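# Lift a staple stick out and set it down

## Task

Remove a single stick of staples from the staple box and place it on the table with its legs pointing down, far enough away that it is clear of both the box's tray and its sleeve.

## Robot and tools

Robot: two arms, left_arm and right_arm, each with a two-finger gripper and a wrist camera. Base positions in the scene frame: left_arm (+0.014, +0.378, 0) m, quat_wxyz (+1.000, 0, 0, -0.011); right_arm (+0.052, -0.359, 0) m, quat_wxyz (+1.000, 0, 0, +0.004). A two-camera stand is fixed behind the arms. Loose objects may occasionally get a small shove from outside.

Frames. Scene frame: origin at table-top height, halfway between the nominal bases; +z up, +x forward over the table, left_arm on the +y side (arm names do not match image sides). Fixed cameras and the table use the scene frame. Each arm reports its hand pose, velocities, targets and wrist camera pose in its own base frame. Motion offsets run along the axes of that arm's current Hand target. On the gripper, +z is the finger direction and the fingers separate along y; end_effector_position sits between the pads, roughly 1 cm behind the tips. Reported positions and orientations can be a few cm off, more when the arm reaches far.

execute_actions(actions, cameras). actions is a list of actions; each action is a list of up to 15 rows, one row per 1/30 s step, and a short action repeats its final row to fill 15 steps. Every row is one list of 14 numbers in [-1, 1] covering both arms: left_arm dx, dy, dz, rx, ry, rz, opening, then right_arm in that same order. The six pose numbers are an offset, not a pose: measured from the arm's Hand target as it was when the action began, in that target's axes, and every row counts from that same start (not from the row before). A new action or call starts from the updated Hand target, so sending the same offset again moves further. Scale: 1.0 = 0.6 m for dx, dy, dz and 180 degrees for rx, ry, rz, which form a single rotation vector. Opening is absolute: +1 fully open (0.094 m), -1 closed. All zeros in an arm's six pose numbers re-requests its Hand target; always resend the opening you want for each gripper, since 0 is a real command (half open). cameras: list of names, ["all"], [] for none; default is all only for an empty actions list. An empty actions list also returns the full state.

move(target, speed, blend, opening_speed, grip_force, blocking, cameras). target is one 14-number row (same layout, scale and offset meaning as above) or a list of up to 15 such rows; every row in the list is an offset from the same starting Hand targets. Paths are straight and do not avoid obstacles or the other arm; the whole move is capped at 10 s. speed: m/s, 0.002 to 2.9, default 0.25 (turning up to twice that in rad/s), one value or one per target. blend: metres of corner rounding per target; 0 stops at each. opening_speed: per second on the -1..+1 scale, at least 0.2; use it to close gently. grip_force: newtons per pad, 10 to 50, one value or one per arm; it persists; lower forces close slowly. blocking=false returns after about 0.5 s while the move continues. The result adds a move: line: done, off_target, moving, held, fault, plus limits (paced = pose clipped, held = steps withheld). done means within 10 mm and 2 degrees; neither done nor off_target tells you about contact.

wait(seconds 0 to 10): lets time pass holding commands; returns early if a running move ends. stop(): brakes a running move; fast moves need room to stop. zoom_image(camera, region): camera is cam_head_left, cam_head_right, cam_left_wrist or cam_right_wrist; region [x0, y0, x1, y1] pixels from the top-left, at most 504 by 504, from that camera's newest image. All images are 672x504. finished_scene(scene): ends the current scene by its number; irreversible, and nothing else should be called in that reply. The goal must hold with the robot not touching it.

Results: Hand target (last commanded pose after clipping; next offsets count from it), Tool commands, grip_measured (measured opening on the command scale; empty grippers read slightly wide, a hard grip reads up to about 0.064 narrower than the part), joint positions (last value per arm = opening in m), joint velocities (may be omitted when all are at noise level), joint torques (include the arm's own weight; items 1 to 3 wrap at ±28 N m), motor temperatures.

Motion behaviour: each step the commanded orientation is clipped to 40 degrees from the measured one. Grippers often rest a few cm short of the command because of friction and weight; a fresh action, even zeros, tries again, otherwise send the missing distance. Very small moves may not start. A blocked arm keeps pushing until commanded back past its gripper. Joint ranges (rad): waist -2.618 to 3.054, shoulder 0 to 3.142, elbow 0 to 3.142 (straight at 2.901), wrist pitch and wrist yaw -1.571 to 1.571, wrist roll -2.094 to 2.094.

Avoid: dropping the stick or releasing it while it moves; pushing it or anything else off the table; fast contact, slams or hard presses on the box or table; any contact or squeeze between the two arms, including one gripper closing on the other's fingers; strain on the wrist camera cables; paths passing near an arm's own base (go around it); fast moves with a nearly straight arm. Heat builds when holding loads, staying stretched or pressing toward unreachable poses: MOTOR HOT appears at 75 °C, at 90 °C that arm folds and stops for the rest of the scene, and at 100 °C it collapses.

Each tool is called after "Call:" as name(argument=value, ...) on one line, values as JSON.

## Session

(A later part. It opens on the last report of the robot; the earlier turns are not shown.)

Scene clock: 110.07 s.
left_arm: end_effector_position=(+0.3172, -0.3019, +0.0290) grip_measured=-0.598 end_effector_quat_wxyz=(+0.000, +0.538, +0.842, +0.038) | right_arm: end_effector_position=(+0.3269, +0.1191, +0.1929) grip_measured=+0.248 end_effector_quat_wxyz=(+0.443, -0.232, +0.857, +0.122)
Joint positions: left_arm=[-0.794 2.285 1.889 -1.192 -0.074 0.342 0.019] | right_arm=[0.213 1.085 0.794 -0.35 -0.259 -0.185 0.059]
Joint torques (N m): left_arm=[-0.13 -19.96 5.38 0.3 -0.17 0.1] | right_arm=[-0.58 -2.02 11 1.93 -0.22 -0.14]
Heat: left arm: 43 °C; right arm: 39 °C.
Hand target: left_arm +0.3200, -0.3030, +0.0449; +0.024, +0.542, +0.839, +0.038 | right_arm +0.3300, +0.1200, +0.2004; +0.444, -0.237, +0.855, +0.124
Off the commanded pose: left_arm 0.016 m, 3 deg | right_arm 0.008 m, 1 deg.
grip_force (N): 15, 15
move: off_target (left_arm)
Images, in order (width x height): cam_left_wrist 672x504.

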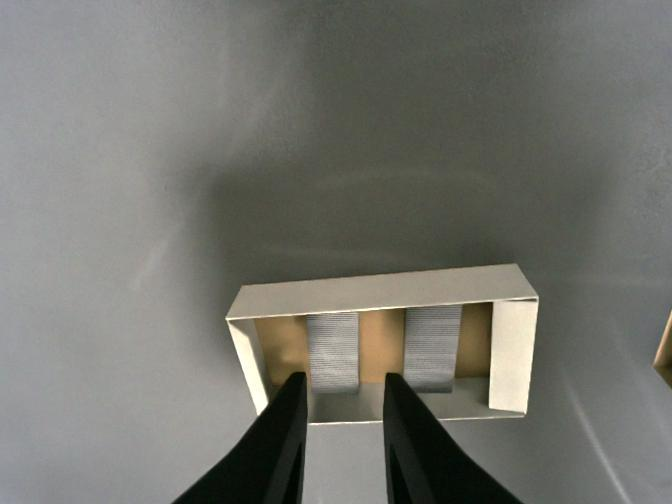

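Call:
move(target=[-0.005,0.005,0.0167,0,0,0,-0.6,0,0,0,0,0,0,0.25], speed=0.05, cameras=["cam_left_wrist"])

Call:
zoom_image(camera="cam_left_wrist", region=[200, 270, 500, 480])

Scene clock: 112.67 s.
left_arm: end_effector_position=(+0.3212, -0.3060, +0.0290) grip_measured=-0.598 end_effector_quat_wxyz=(+0.011, +0.540, +0.841, +0.036) | right_arm: end_effector_position=(+0.3269, +0.1191, +0.1929) grip_measured=+0.248 end_effector_quat_wxyz=(+0.443, -0.232, +0.857, +0.122)
Joint positions: left_arm=[-0.794 2.285 1.889 -1.169 -0.074 0.348 0.019] | right_arm=[0.213 1.085 0.794 -0.35 -0.259 -0.185 0.059]
Joint torques (N m): left_arm=[0.36 -17.47 5.75 0.33 -0.16 0.11] | right_arm=[-0.55 -1.99 11 1.93 -0.22 -0.14]
Heat: left arm: 43 °C; right arm: 39 °C.
Hand target: left_arm +0.3247, -0.3041, +0.0352; +0.024, +0.542, +0.839, +0.038 | right_arm +0.3300, +0.1200, +0.2004; +0.444, -0.237, +0.855, +0.124
Off the commanded pose: left_arm 0.007 m, 2 deg | right_arm 0.008 m, 1 deg.
grip_force (N): 15, 15
move: done
Images, in order (width x height): cam_left_wrist 672x504.

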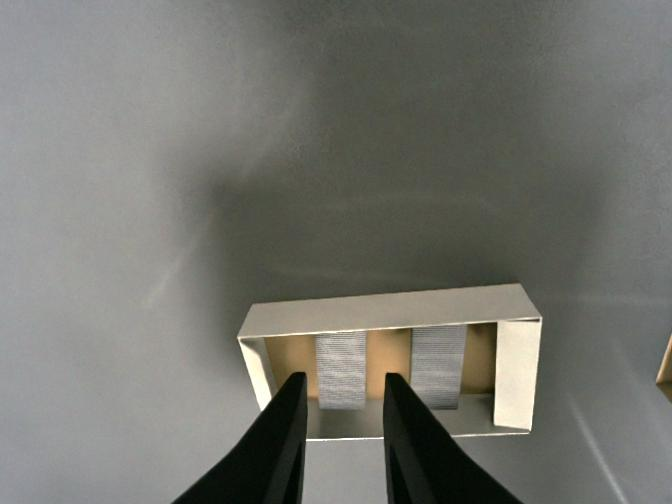

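Scaled by 1.680 from the camera's 672x504 image, which has a finer 960x720 frame.

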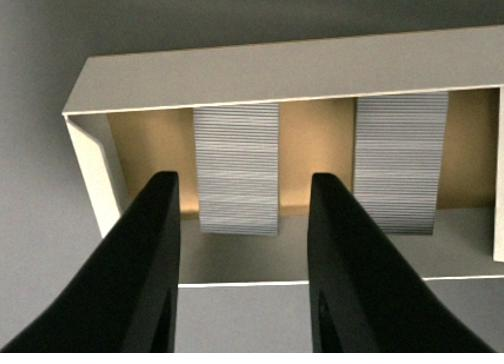

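Call:
move(target=[0,0.001,0.0225,0,0,0,-0.6,0,0,0,0,0,0,0.25], speed=0.05, cameras=["cam_left_wrist"])

Call:
zoom_image(camera="cam_left_wrist", region=[200, 270, 500, 480])

Scene clock: 113.90 s.
left_arm: end_effector_position=(+0.3228, -0.3076, +0.0211) grip_measured=-0.598 end_effector_quat_wxyz=(+0.018, +0.541, +0.840, +0.034) | right_arm: end_effector_position=(+0.3269, +0.1191, +0.1929) grip_measured=+0.248 end_effector_quat_wxyz=(+0.443, -0.232, +0.857, +0.122)
Joint positions: left_arm=[-0.794 2.285 1.857 -1.123 -0.074 0.352 0.019] | right_arm=[0.213 1.085 0.794 -0.35 -0.259 -0.185 0.059]
Joint torques (N m): left_arm=[0.73 -16.49 5.46 0.36 -0.08 0.11] | right_arm=[-0.57 -2 11 1.93 -0.22 -0.14]
Heat: left arm: 43 °C; right arm: 39 °C.
Hand target: left_arm +0.3264, -0.3033, +0.0218; +0.024, +0.542, +0.839, +0.038 | right_arm +0.3300, +0.1200, +0.2004; +0.444, -0.237, +0.855, +0.124
Off the commanded pose: left_arm 0.006 m, 1 deg | right_arm 0.008 m, 1 deg.
grip_force (N): 15, 15
move: done
Images, in order (width x height): cam_left_wrist 672x504.

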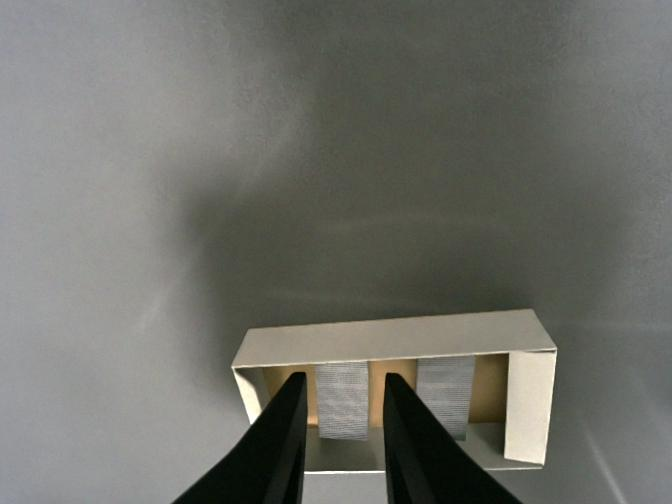

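Scaled by 1.680 from the camera's 672x504 image, which has a finer 960x720 frame.

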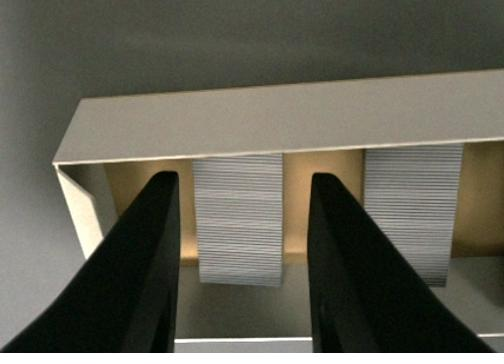

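Call:
move(target=[0.005,0,0.014,0,0,0,-0.6,0,0,0,0,0,0,0.25], speed=0.04, cameras=["cam_left_wrist"])

Call:
zoom_image(camera="cam_left_wrist", region=[200, 294, 500, 504])

Scene clock: 115.13 s.
left_arm: end_effector_position=(+0.3225, -0.3032, +0.0118) grip_measured=-0.598 end_effector_quat_wxyz=(+0.015, +0.540, +0.840, +0.035) | right_arm: end_effector_position=(+0.3269, +0.1191, +0.1929) grip_measured=+0.248 end_effector_quat_wxyz=(+0.443, -0.232, +0.857, +0.122)
Joint positions: left_arm=[-0.787 2.285 1.819 -1.09 -0.075 0.356 0.019] | right_arm=[0.213 1.085 0.794 -0.35 -0.259 -0.185 0.059]
Joint torques (N m): left_arm=[0.39 -16.7 5.31 0.42 -0.15 0.13] | right_arm=[-0.57 -2.02 11 1.93 -0.21 -0.14]
Heat: left arm: 43 °C; right arm: 40 °C.
Hand target: left_arm +0.3259, -0.3002, +0.0135; +0.024, +0.542, +0.839, +0.039 | right_arm +0.3300, +0.1200, +0.2004; +0.444, -0.237, +0.855, +0.124
Off the commanded pose: left_arm 0.005 m, 1 deg | right_arm 0.008 m, 1 deg.
grip_force (N): 15, 15
move: done
Images, in order (width x height): cam_left_wrist 672x504.

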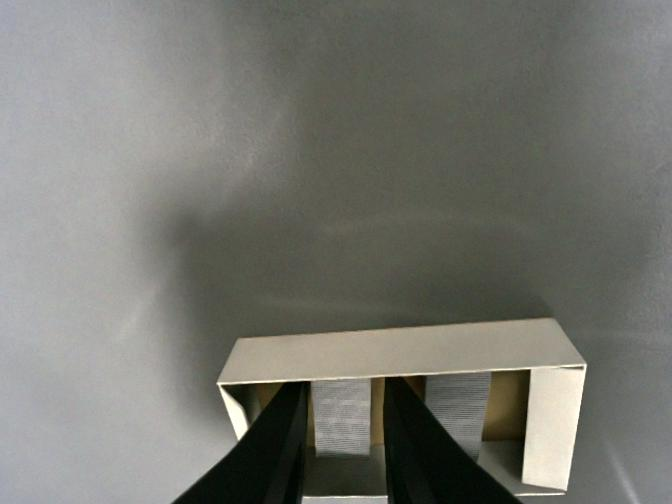

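Scaled by 1.680 from the camera's 672x504 image, which has a finer 960x720 frame.

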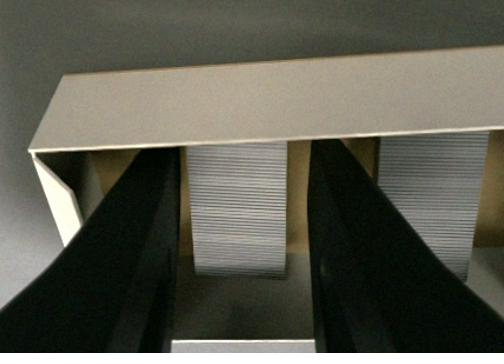

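Call:
move(target=[0,0,0,0,0,0,-0.85,0,0,0,0,0,0,0.25], speed=0.04, opening_speed=0.3, cameras=["cam_left_wrist"])

Call:
zoom_image(camera="cam_left_wrist", region=[200, 294, 500, 504])

Scene clock: 116.53 s.
left_arm: end_effector_position=(+0.3231, -0.3039, +0.0118) grip_measured=-0.714 end_effector_quat_wxyz=(+0.017, +0.541, +0.840, +0.035) | right_arm: end_effector_position=(+0.3269, +0.1191, +0.1929) grip_measured=+0.248 end_effector_quat_wxyz=(+0.443, -0.232, +0.857, +0.122)
Joint positions: left_arm=[-0.787 2.285 1.819 -1.086 -0.075 0.356 0.013] | right_arm=[0.213 1.085 0.794 -0.35 -0.259 -0.185 0.059]
Joint torques (N m): left_arm=[0.7 -16.81 5.19 0.42 -0.2 0.14] | right_arm=[-0.58 -2.04 11 1.94 -0.22 -0.14]
Heat: left arm: 43 °C; right arm: 40 °C.
Hand target: left_arm +0.3259, -0.3002, +0.0135; +0.024, +0.542, +0.839, +0.039 | right_arm +0.3300, +0.1200, +0.2004; +0.444, -0.237, +0.855, +0.124
Off the commanded pose: left_arm 0.005 m, 1 deg | right_arm 0.008 m, 1 deg.
grip_force (N): 15, 15
move: done
Images, in order (width x height): cam_left_wrist 672x504.

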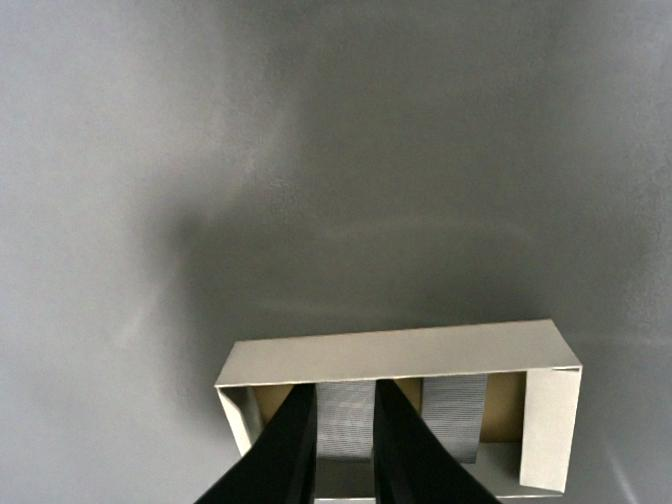

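Scaled by 1.680 from the camera's 672x504 image, which has a finer 960x720 frame.

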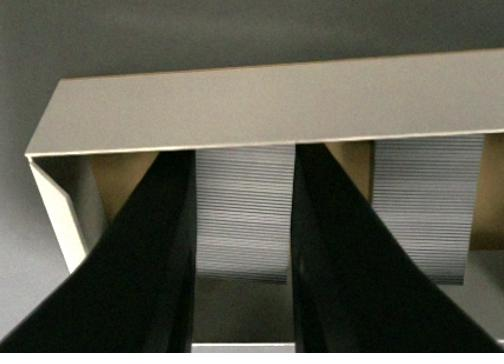

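Call:
move(target=[0,0,-0.12,0,0,0,-0.85,0,0,0,0,0,0,0.25], speed=0.08, cameras=["cam_head_left","cam_left_wrist","cam_right_wrist"])

Call:
zoom_image(camera="cam_left_wrist", region=[200, 200, 500, 504])

Scene clock: 118.40 s.
left_arm: end_effector_position=(+0.3175, -0.2982, +0.0613) grip_measured=-0.714 end_effector_quat_wxyz=(-0.002, +0.541, +0.840, +0.039) | right_arm: end_effector_position=(+0.3269, +0.1191, +0.1929) grip_measured=+0.248 end_effector_quat_wxyz=(+0.443, -0.232, +0.857, +0.122)
Joint positions: left_arm=[-0.787 2.263 1.981 -1.309 -0.075 0.356 0.013] | right_arm=[0.213 1.085 0.794 -0.35 -0.259 -0.185 0.059]
Joint torques (N m): left_arm=[-0.68 -19.15 9.28 -0.07 -0.1 -0.04] | right_arm=[-0.58 -2.02 11.02 1.93 -0.22 -0.15]
Heat: left arm: 43 °C; right arm: 40 °C.
Hand target: left_arm +0.3200, -0.3030, +0.0851; +0.024, +0.542, +0.839, +0.039 | right_arm +0.3300, +0.1200, +0.2004; +0.444, -0.237, +0.855, +0.124
Off the commanded pose: left_arm 0.024 m, 3 deg | right_arm 0.008 m, 1 deg.
grip_force (N): 15, 15
move: off_target (left_arm)
Images, in order (width x height): cam_head_left 672x504, cam_left_wrist 672x504, cam_right_wrist 672x504.

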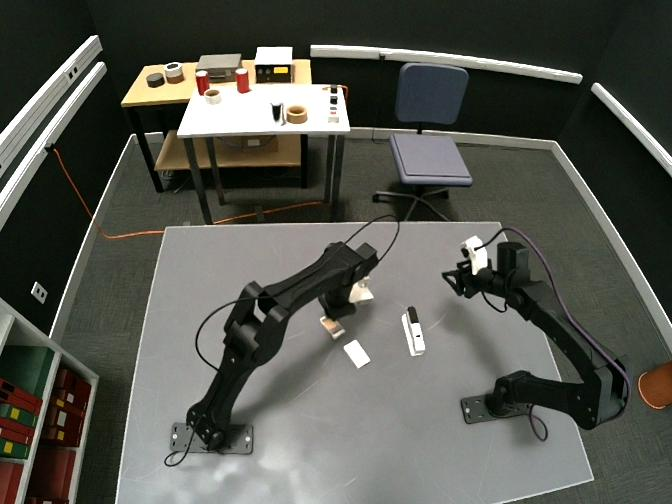

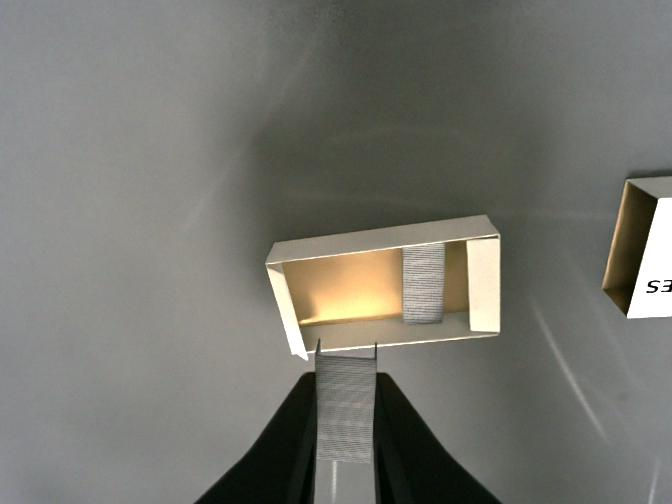

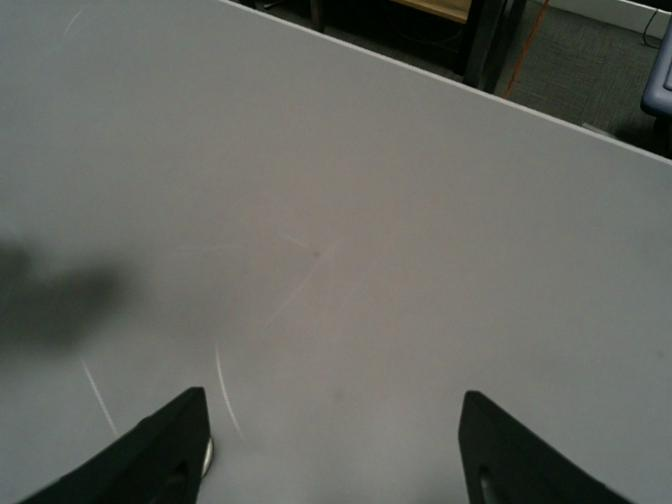

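Scaled by 1.658 from the camera's 672x504 image, which has a finer 960x720 frame.

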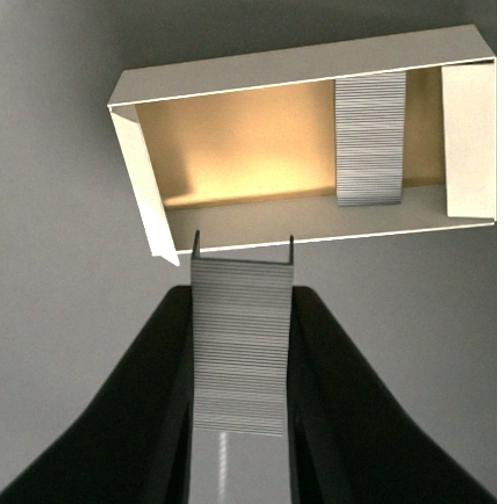

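Call:
move(target=[0.2617,0.081,0.0078,0.018,0,0,-0.85,0,0,0,0,0,0,0.25], speed=0.2, cameras=["cam_head_left","cam_left_wrist"])

Scene clock: 121.07 s.
left_arm: end_effector_position=(+0.3025, -0.1367, +0.0800) grip_measured=-0.714 end_effector_quat_wxyz=(-0.006, +0.537, +0.843, +0.022) | right_arm: end_effector_position=(+0.3269, +0.1191, +0.1929) grip_measured=+0.248 end_effector_quat_wxyz=(+0.443, -0.232, +0.857, +0.122)
Joint positions: left_arm=[-0.452 1.822 1.406 -1.163 -0.045 0.681 0.013] | right_arm=[0.213 1.085 0.794 -0.35 -0.259 -0.185 0.059]
Joint torques (N m): left_arm=[-0.1 -13.65 5.24 0.3 0.11 0.11] | right_arm=[-0.57 -2.02 11.02 1.93 -0.22 -0.14]
Heat: left arm: 44 °C; right arm: 40 °C.
Hand target: left_arm +0.2998, -0.1398, +0.0851; +0.009, +0.542, +0.840, +0.015 | right_arm +0.3300, +0.1200, +0.2004; +0.444, -0.237, +0.855, +0.124
Off the commanded pose: left_arm 0.006 m, 2 deg | right_arm 0.008 m, 1 deg.
grip_force (N): 15, 15
move: done
Images, in order (width x height): cam_head_left 672x504, cam_left_wrist 672x504.

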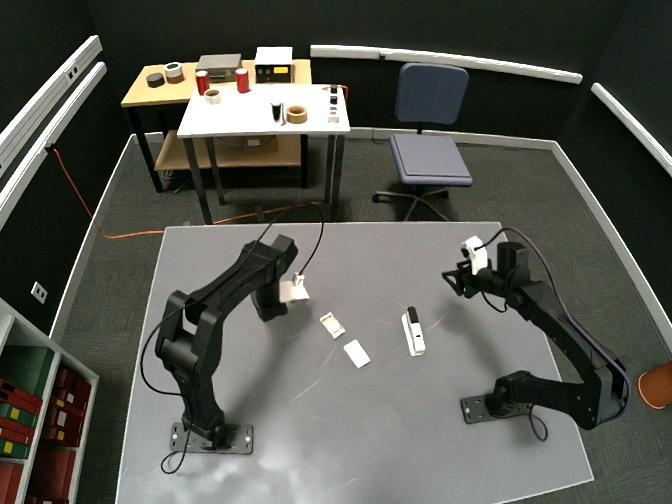

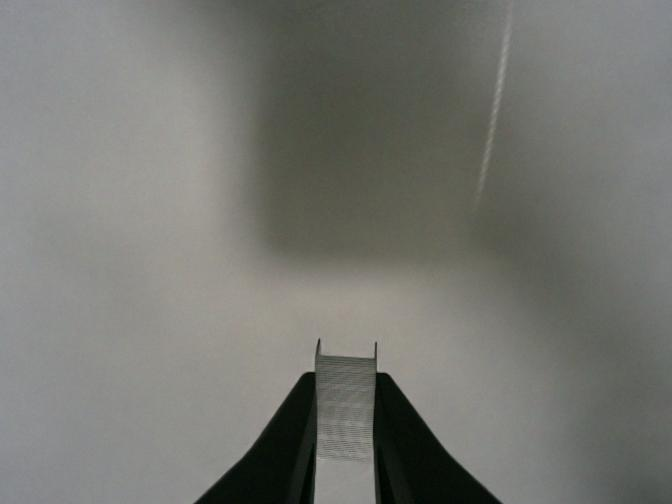

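Call:
move(target=[0,0,0.098,0,0,0,-0.85,0,0,0,0,0,0,0.25], speed=0.1, cameras=["cam_left_wrist"])

Scene clock: 122.67 s.
left_arm: end_effector_position=(+0.3060, -0.1385, +0.0389) grip_measured=-0.714 end_effector_quat_wxyz=(+0.021, +0.538, +0.842, +0.025) | right_arm: end_effector_position=(+0.3269, +0.1191, +0.1929) grip_measured=+0.248 end_effector_quat_wxyz=(+0.443, -0.232, +0.857, +0.122)
Joint positions: left_arm=[-0.452 1.825 1.241 -0.938 -0.044 0.687 0.013] | right_arm=[0.213 1.085 0.794 -0.35 -0.259 -0.185 0.059]
Joint torques (N m): left_arm=[0.25 -8.1 5.55 0.38 0.17 0.14] | right_arm=[-0.54 -2.02 11 1.93 -0.22 -0.14]
Heat: left arm: 43 °C; right arm: 41 °C.
Hand target: left_arm +0.3017, -0.1389, +0.0264; +0.009, +0.542, +0.840, +0.015 | right_arm +0.3300, +0.1200, +0.2004; +0.444, -0.237, +0.855, +0.124
Off the commanded pose: left_arm 0.013 m, 2 deg | right_arm 0.008 m, 1 deg.
grip_force (N): 15, 15
move: off_target (left_arm)
Images, in order (width x height): cam_left_wrist 672x504.

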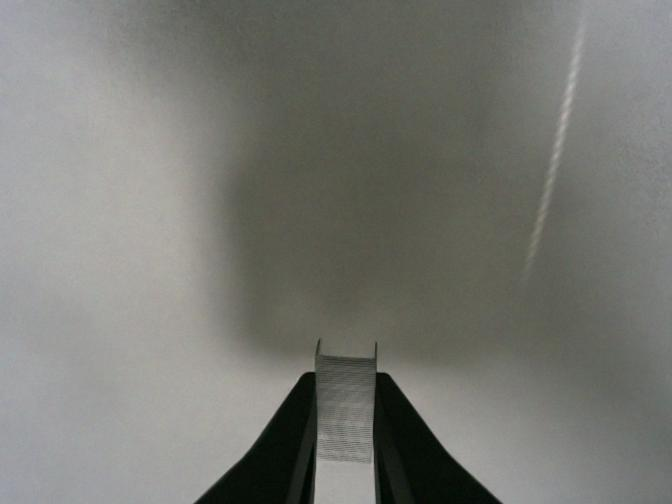

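Call:
move(target=[0,0,0.036,0,0,0,-0.85,0,0,0,0,0,0,0.25], speed=0.05, cameras=["cam_left_wrist"])

Scene clock: 123.90 s.
left_arm: end_effector_position=(+0.3070, -0.1390, +0.0171) grip_measured=-0.714 end_effector_quat_wxyz=(+0.021, +0.539, +0.842, +0.025) | right_arm: end_effector_position=(+0.3269, +0.1191, +0.1929) grip_measured=+0.248 end_effector_quat_wxyz=(+0.443, -0.232, +0.857, +0.122)
Joint positions: left_arm=[-0.452 1.861 1.195 -0.857 -0.044 0.689 0.013] | right_arm=[0.213 1.085 0.794 -0.35 -0.259 -0.185 0.059]
Joint torques (N m): left_arm=[0.58 -8.46 5.49 0.44 0.18 0.13] | right_arm=[-0.57 -2 11.02 1.93 -0.22 -0.14]
Heat: left arm: 43 °C; right arm: 41 °C.
Hand target: left_arm +0.3023, -0.1385, +0.0048; +0.009, +0.542, +0.840, +0.015 | right_arm +0.3300, +0.1200, +0.2004; +0.444, -0.237, +0.855, +0.124
Off the commanded pose: left_arm 0.013 m, 2 deg | right_arm 0.008 m, 1 deg.
grip_force (N): 15, 15
move: off_target (left_arm)
Images, in order (width x height): cam_left_wrist 672x504.

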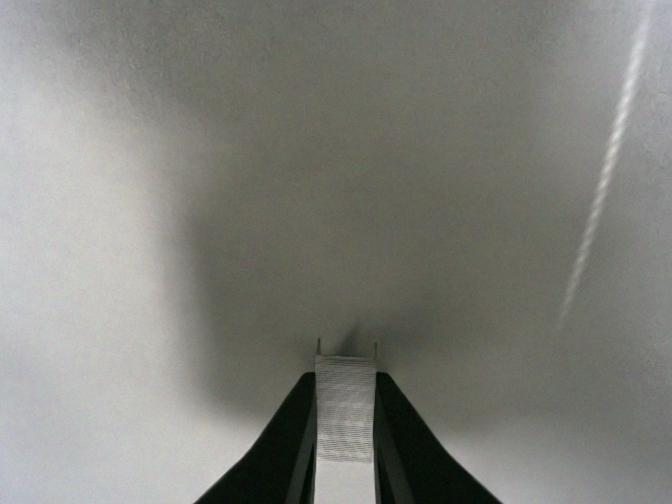

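Call:
move(target=[0,0,0.008,0,0,0,-0.85,0,0,0,0,0,0,0.25], speed=0.03, cameras=["cam_left_wrist"])

Call:
zoom_image(camera="cam_left_wrist", region=[240, 304, 440, 504])

Scene clock: 124.97 s.
left_arm: end_effector_position=(+0.3077, -0.1394, +0.0131) grip_measured=-0.714 end_effector_quat_wxyz=(+0.022, +0.539, +0.841, +0.025) | right_arm: end_effector_position=(+0.3269, +0.1191, +0.1929) grip_measured=+0.248 end_effector_quat_wxyz=(+0.443, -0.232, +0.857, +0.122)
Joint positions: left_arm=[-0.452 1.868 1.186 -0.839 -0.044 0.689 0.013] | right_arm=[0.213 1.085 0.794 -0.35 -0.259 -0.185 0.059]
Joint torques (N m): left_arm=[0.35 -8.17 5.04 0.41 0.18 0.09] | right_arm=[-0.58 -2.02 10.99 1.93 -0.22 -0.14]
Heat: left arm: 43 °C; right arm: 41 °C.
Hand target: left_arm +0.3024, -0.1384, +0.0000; +0.009, +0.542, +0.840, +0.015 | right_arm +0.3300, +0.1200, +0.2004; +0.444, -0.237, +0.855, +0.124
Off the commanded pose: left_arm 0.014 m, 2 deg | right_arm 0.008 m, 1 deg.
grip_force (N): 15, 15
move: off_target (left_arm)
Images, in order (width x height): cam_left_wrist 672x504.

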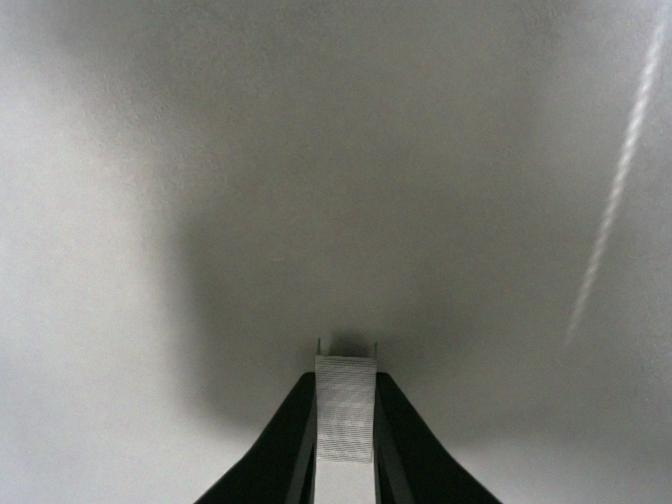

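Scaled by 2.520 from the camera's 672x504 image, which has a finer 960x720 frame.

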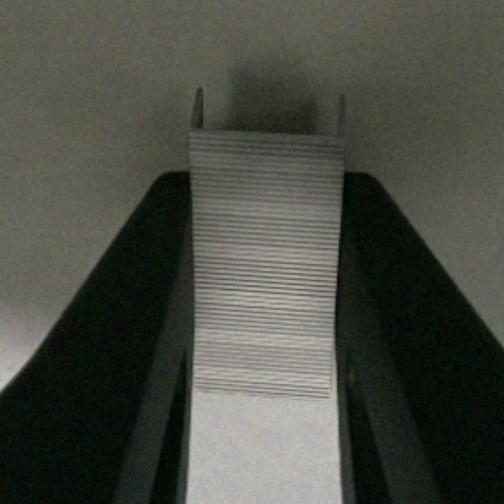

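Creep down another 3 mm and compare.

Call:
move(target=[0,0,0.005,0,0,0,-0.85,0,0,0,0,0,0,0.25], speed=0.03, cameras=["cam_left_wrist"])

Call:
zoom_image(camera="cam_left_wrist", region=[240, 304, 440, 504])

Scene clock: 125.90 s.
left_arm: end_effector_position=(+0.3101, -0.1405, +0.0132) grip_measured=-0.714 end_effector_quat_wxyz=(+0.028, +0.539, +0.841, +0.026) | right_arm: end_effector_position=(+0.3269, +0.1191, +0.1929) grip_measured=+0.248 end_effector_quat_wxyz=(+0.443, -0.232, +0.857, +0.122)
Joint positions: left_arm=[-0.452 1.868 1.186 -0.828 -0.044 0.689 0.013] | right_arm=[0.213 1.085 0.794 -0.35 -0.259 -0.185 0.059]
Joint torques (N m): left_arm=[0.5 -7.82 4.67 0.47 0.21 0.11] | right_arm=[-0.57 -2.02 11 1.94 -0.22 -0.14]
Heat: left arm: 43 °C; right arm: 41 °C.
Hand target: left_arm +0.3025, -0.1384, -0.0030; +0.009, +0.542, +0.840, +0.015 | right_arm +0.3300, +0.1200, +0.2004; +0.444, -0.237, +0.855, +0.124
Off the commanded pose: left_arm 0.018 m, 3 deg | right_arm 0.008 m, 1 deg.
grip_force (N): 15, 15
move: off_target (left_arm)
Images, in order (width x height): cam_left_wrist 672x504.

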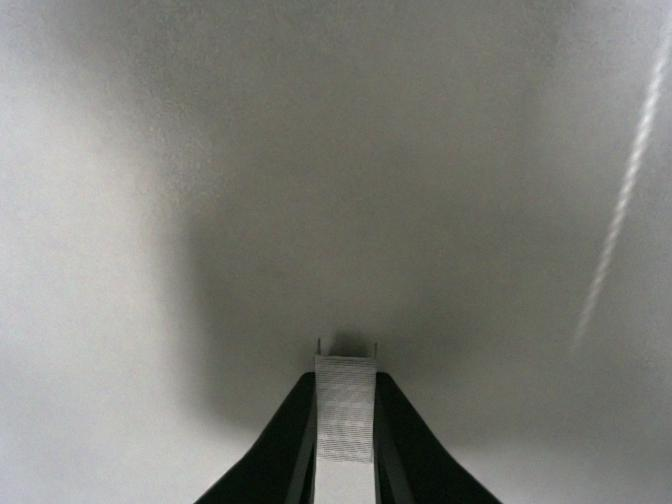

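Scaled by 2.520 from the camera's 672x504 image, which has a finer 960x720 frame.

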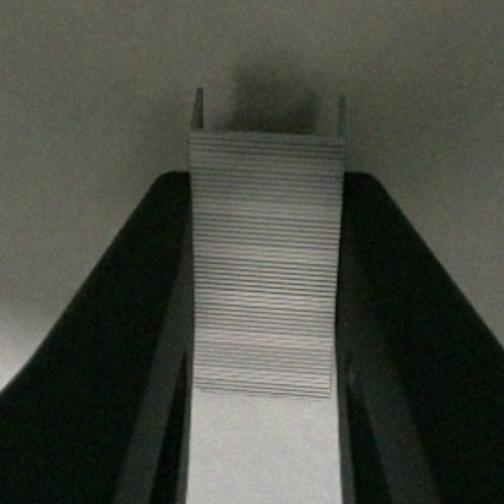

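Call:
move(target=[[0,0,-0.006,0,0,0,-0.85,0,0,0,0,0,0,0.25],[0,0,-0.006,0,0,0,-0.6,0,0,0,0,0,0,0.25],[0,0,-0.11,0,0,0,-0.6,0,0,0,0,0,0,0.25]], speed=[0.03,0.03,0.06], opening_speed=0.3, cameras=["cam_head_left","cam_left_wrist"])

Call:
zoom_image(camera="cam_left_wrist", region=[240, 250, 440, 450])

Scene clock: 129.67 s.
left_arm: end_effector_position=(+0.2963, -0.1339, +0.0468) grip_measured=-0.602 end_effector_quat_wxyz=(-0.012, +0.540, +0.841, +0.021) | right_arm: end_effector_position=(+0.3269, +0.1191, +0.1929) grip_measured=+0.248 end_effector_quat_wxyz=(+0.443, -0.232, +0.857, +0.122)
Joint positions: left_arm=[-0.452 1.838 1.291 -1.043 -0.044 0.689 0.019] | right_arm=[0.213 1.085 0.794 -0.35 -0.259 -0.185 0.059]
Joint torques (N m): left_arm=[-0.1 -13.61 9.09 -0.08 0.11 0.07] | right_arm=[-0.57 -2.02 10.99 1.93 -0.22 -0.15]
Heat: left arm: 43 °C; right arm: 41 °C.
Hand target: left_arm +0.3005, -0.1395, +0.0629; +0.009, +0.542, +0.840, +0.015 | right_arm +0.3300, +0.1200, +0.2004; +0.444, -0.237, +0.855, +0.124
Off the commanded pose: left_arm 0.018 m, 2 deg | right_arm 0.008 m, 1 deg.
grip_force (N): 15, 15
move: off_target (left_arm); target 2's new opening was sent with left_arm's hand 0.015 m and 3 deg from that target
Images, in order (width x height): cam_head_left 672x504, cam_left_wrist 672x504.

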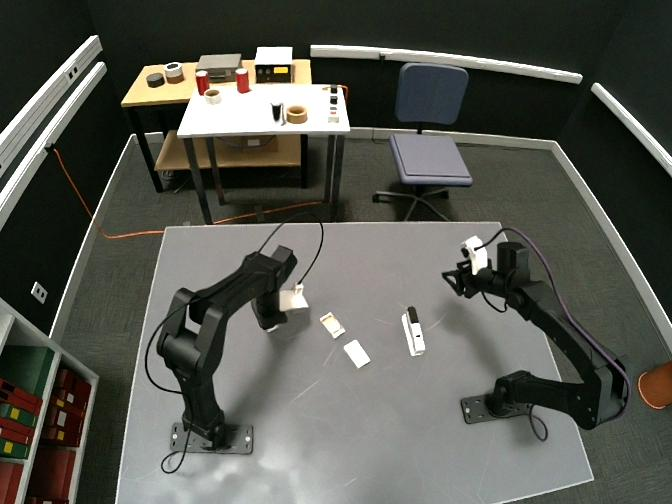

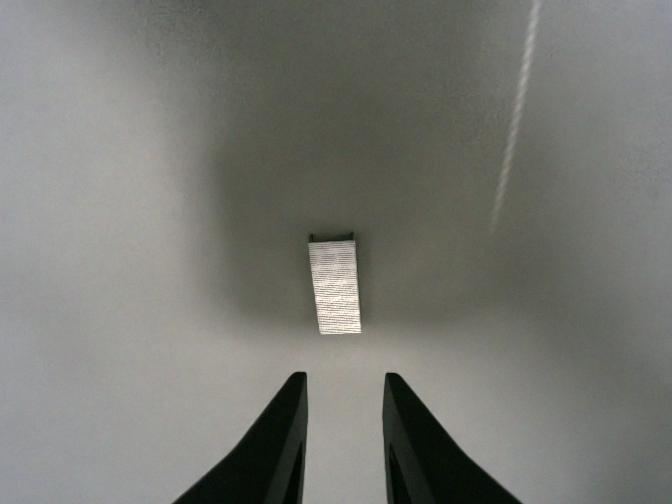

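Scaled by 2.520 from the camera's 672x504 image, which has a finer 960x720 frame.

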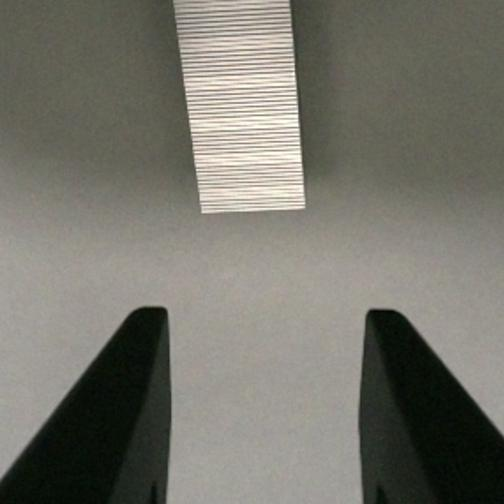

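Call:
finished_scene(scene=1)

The scene is finished: the task was done.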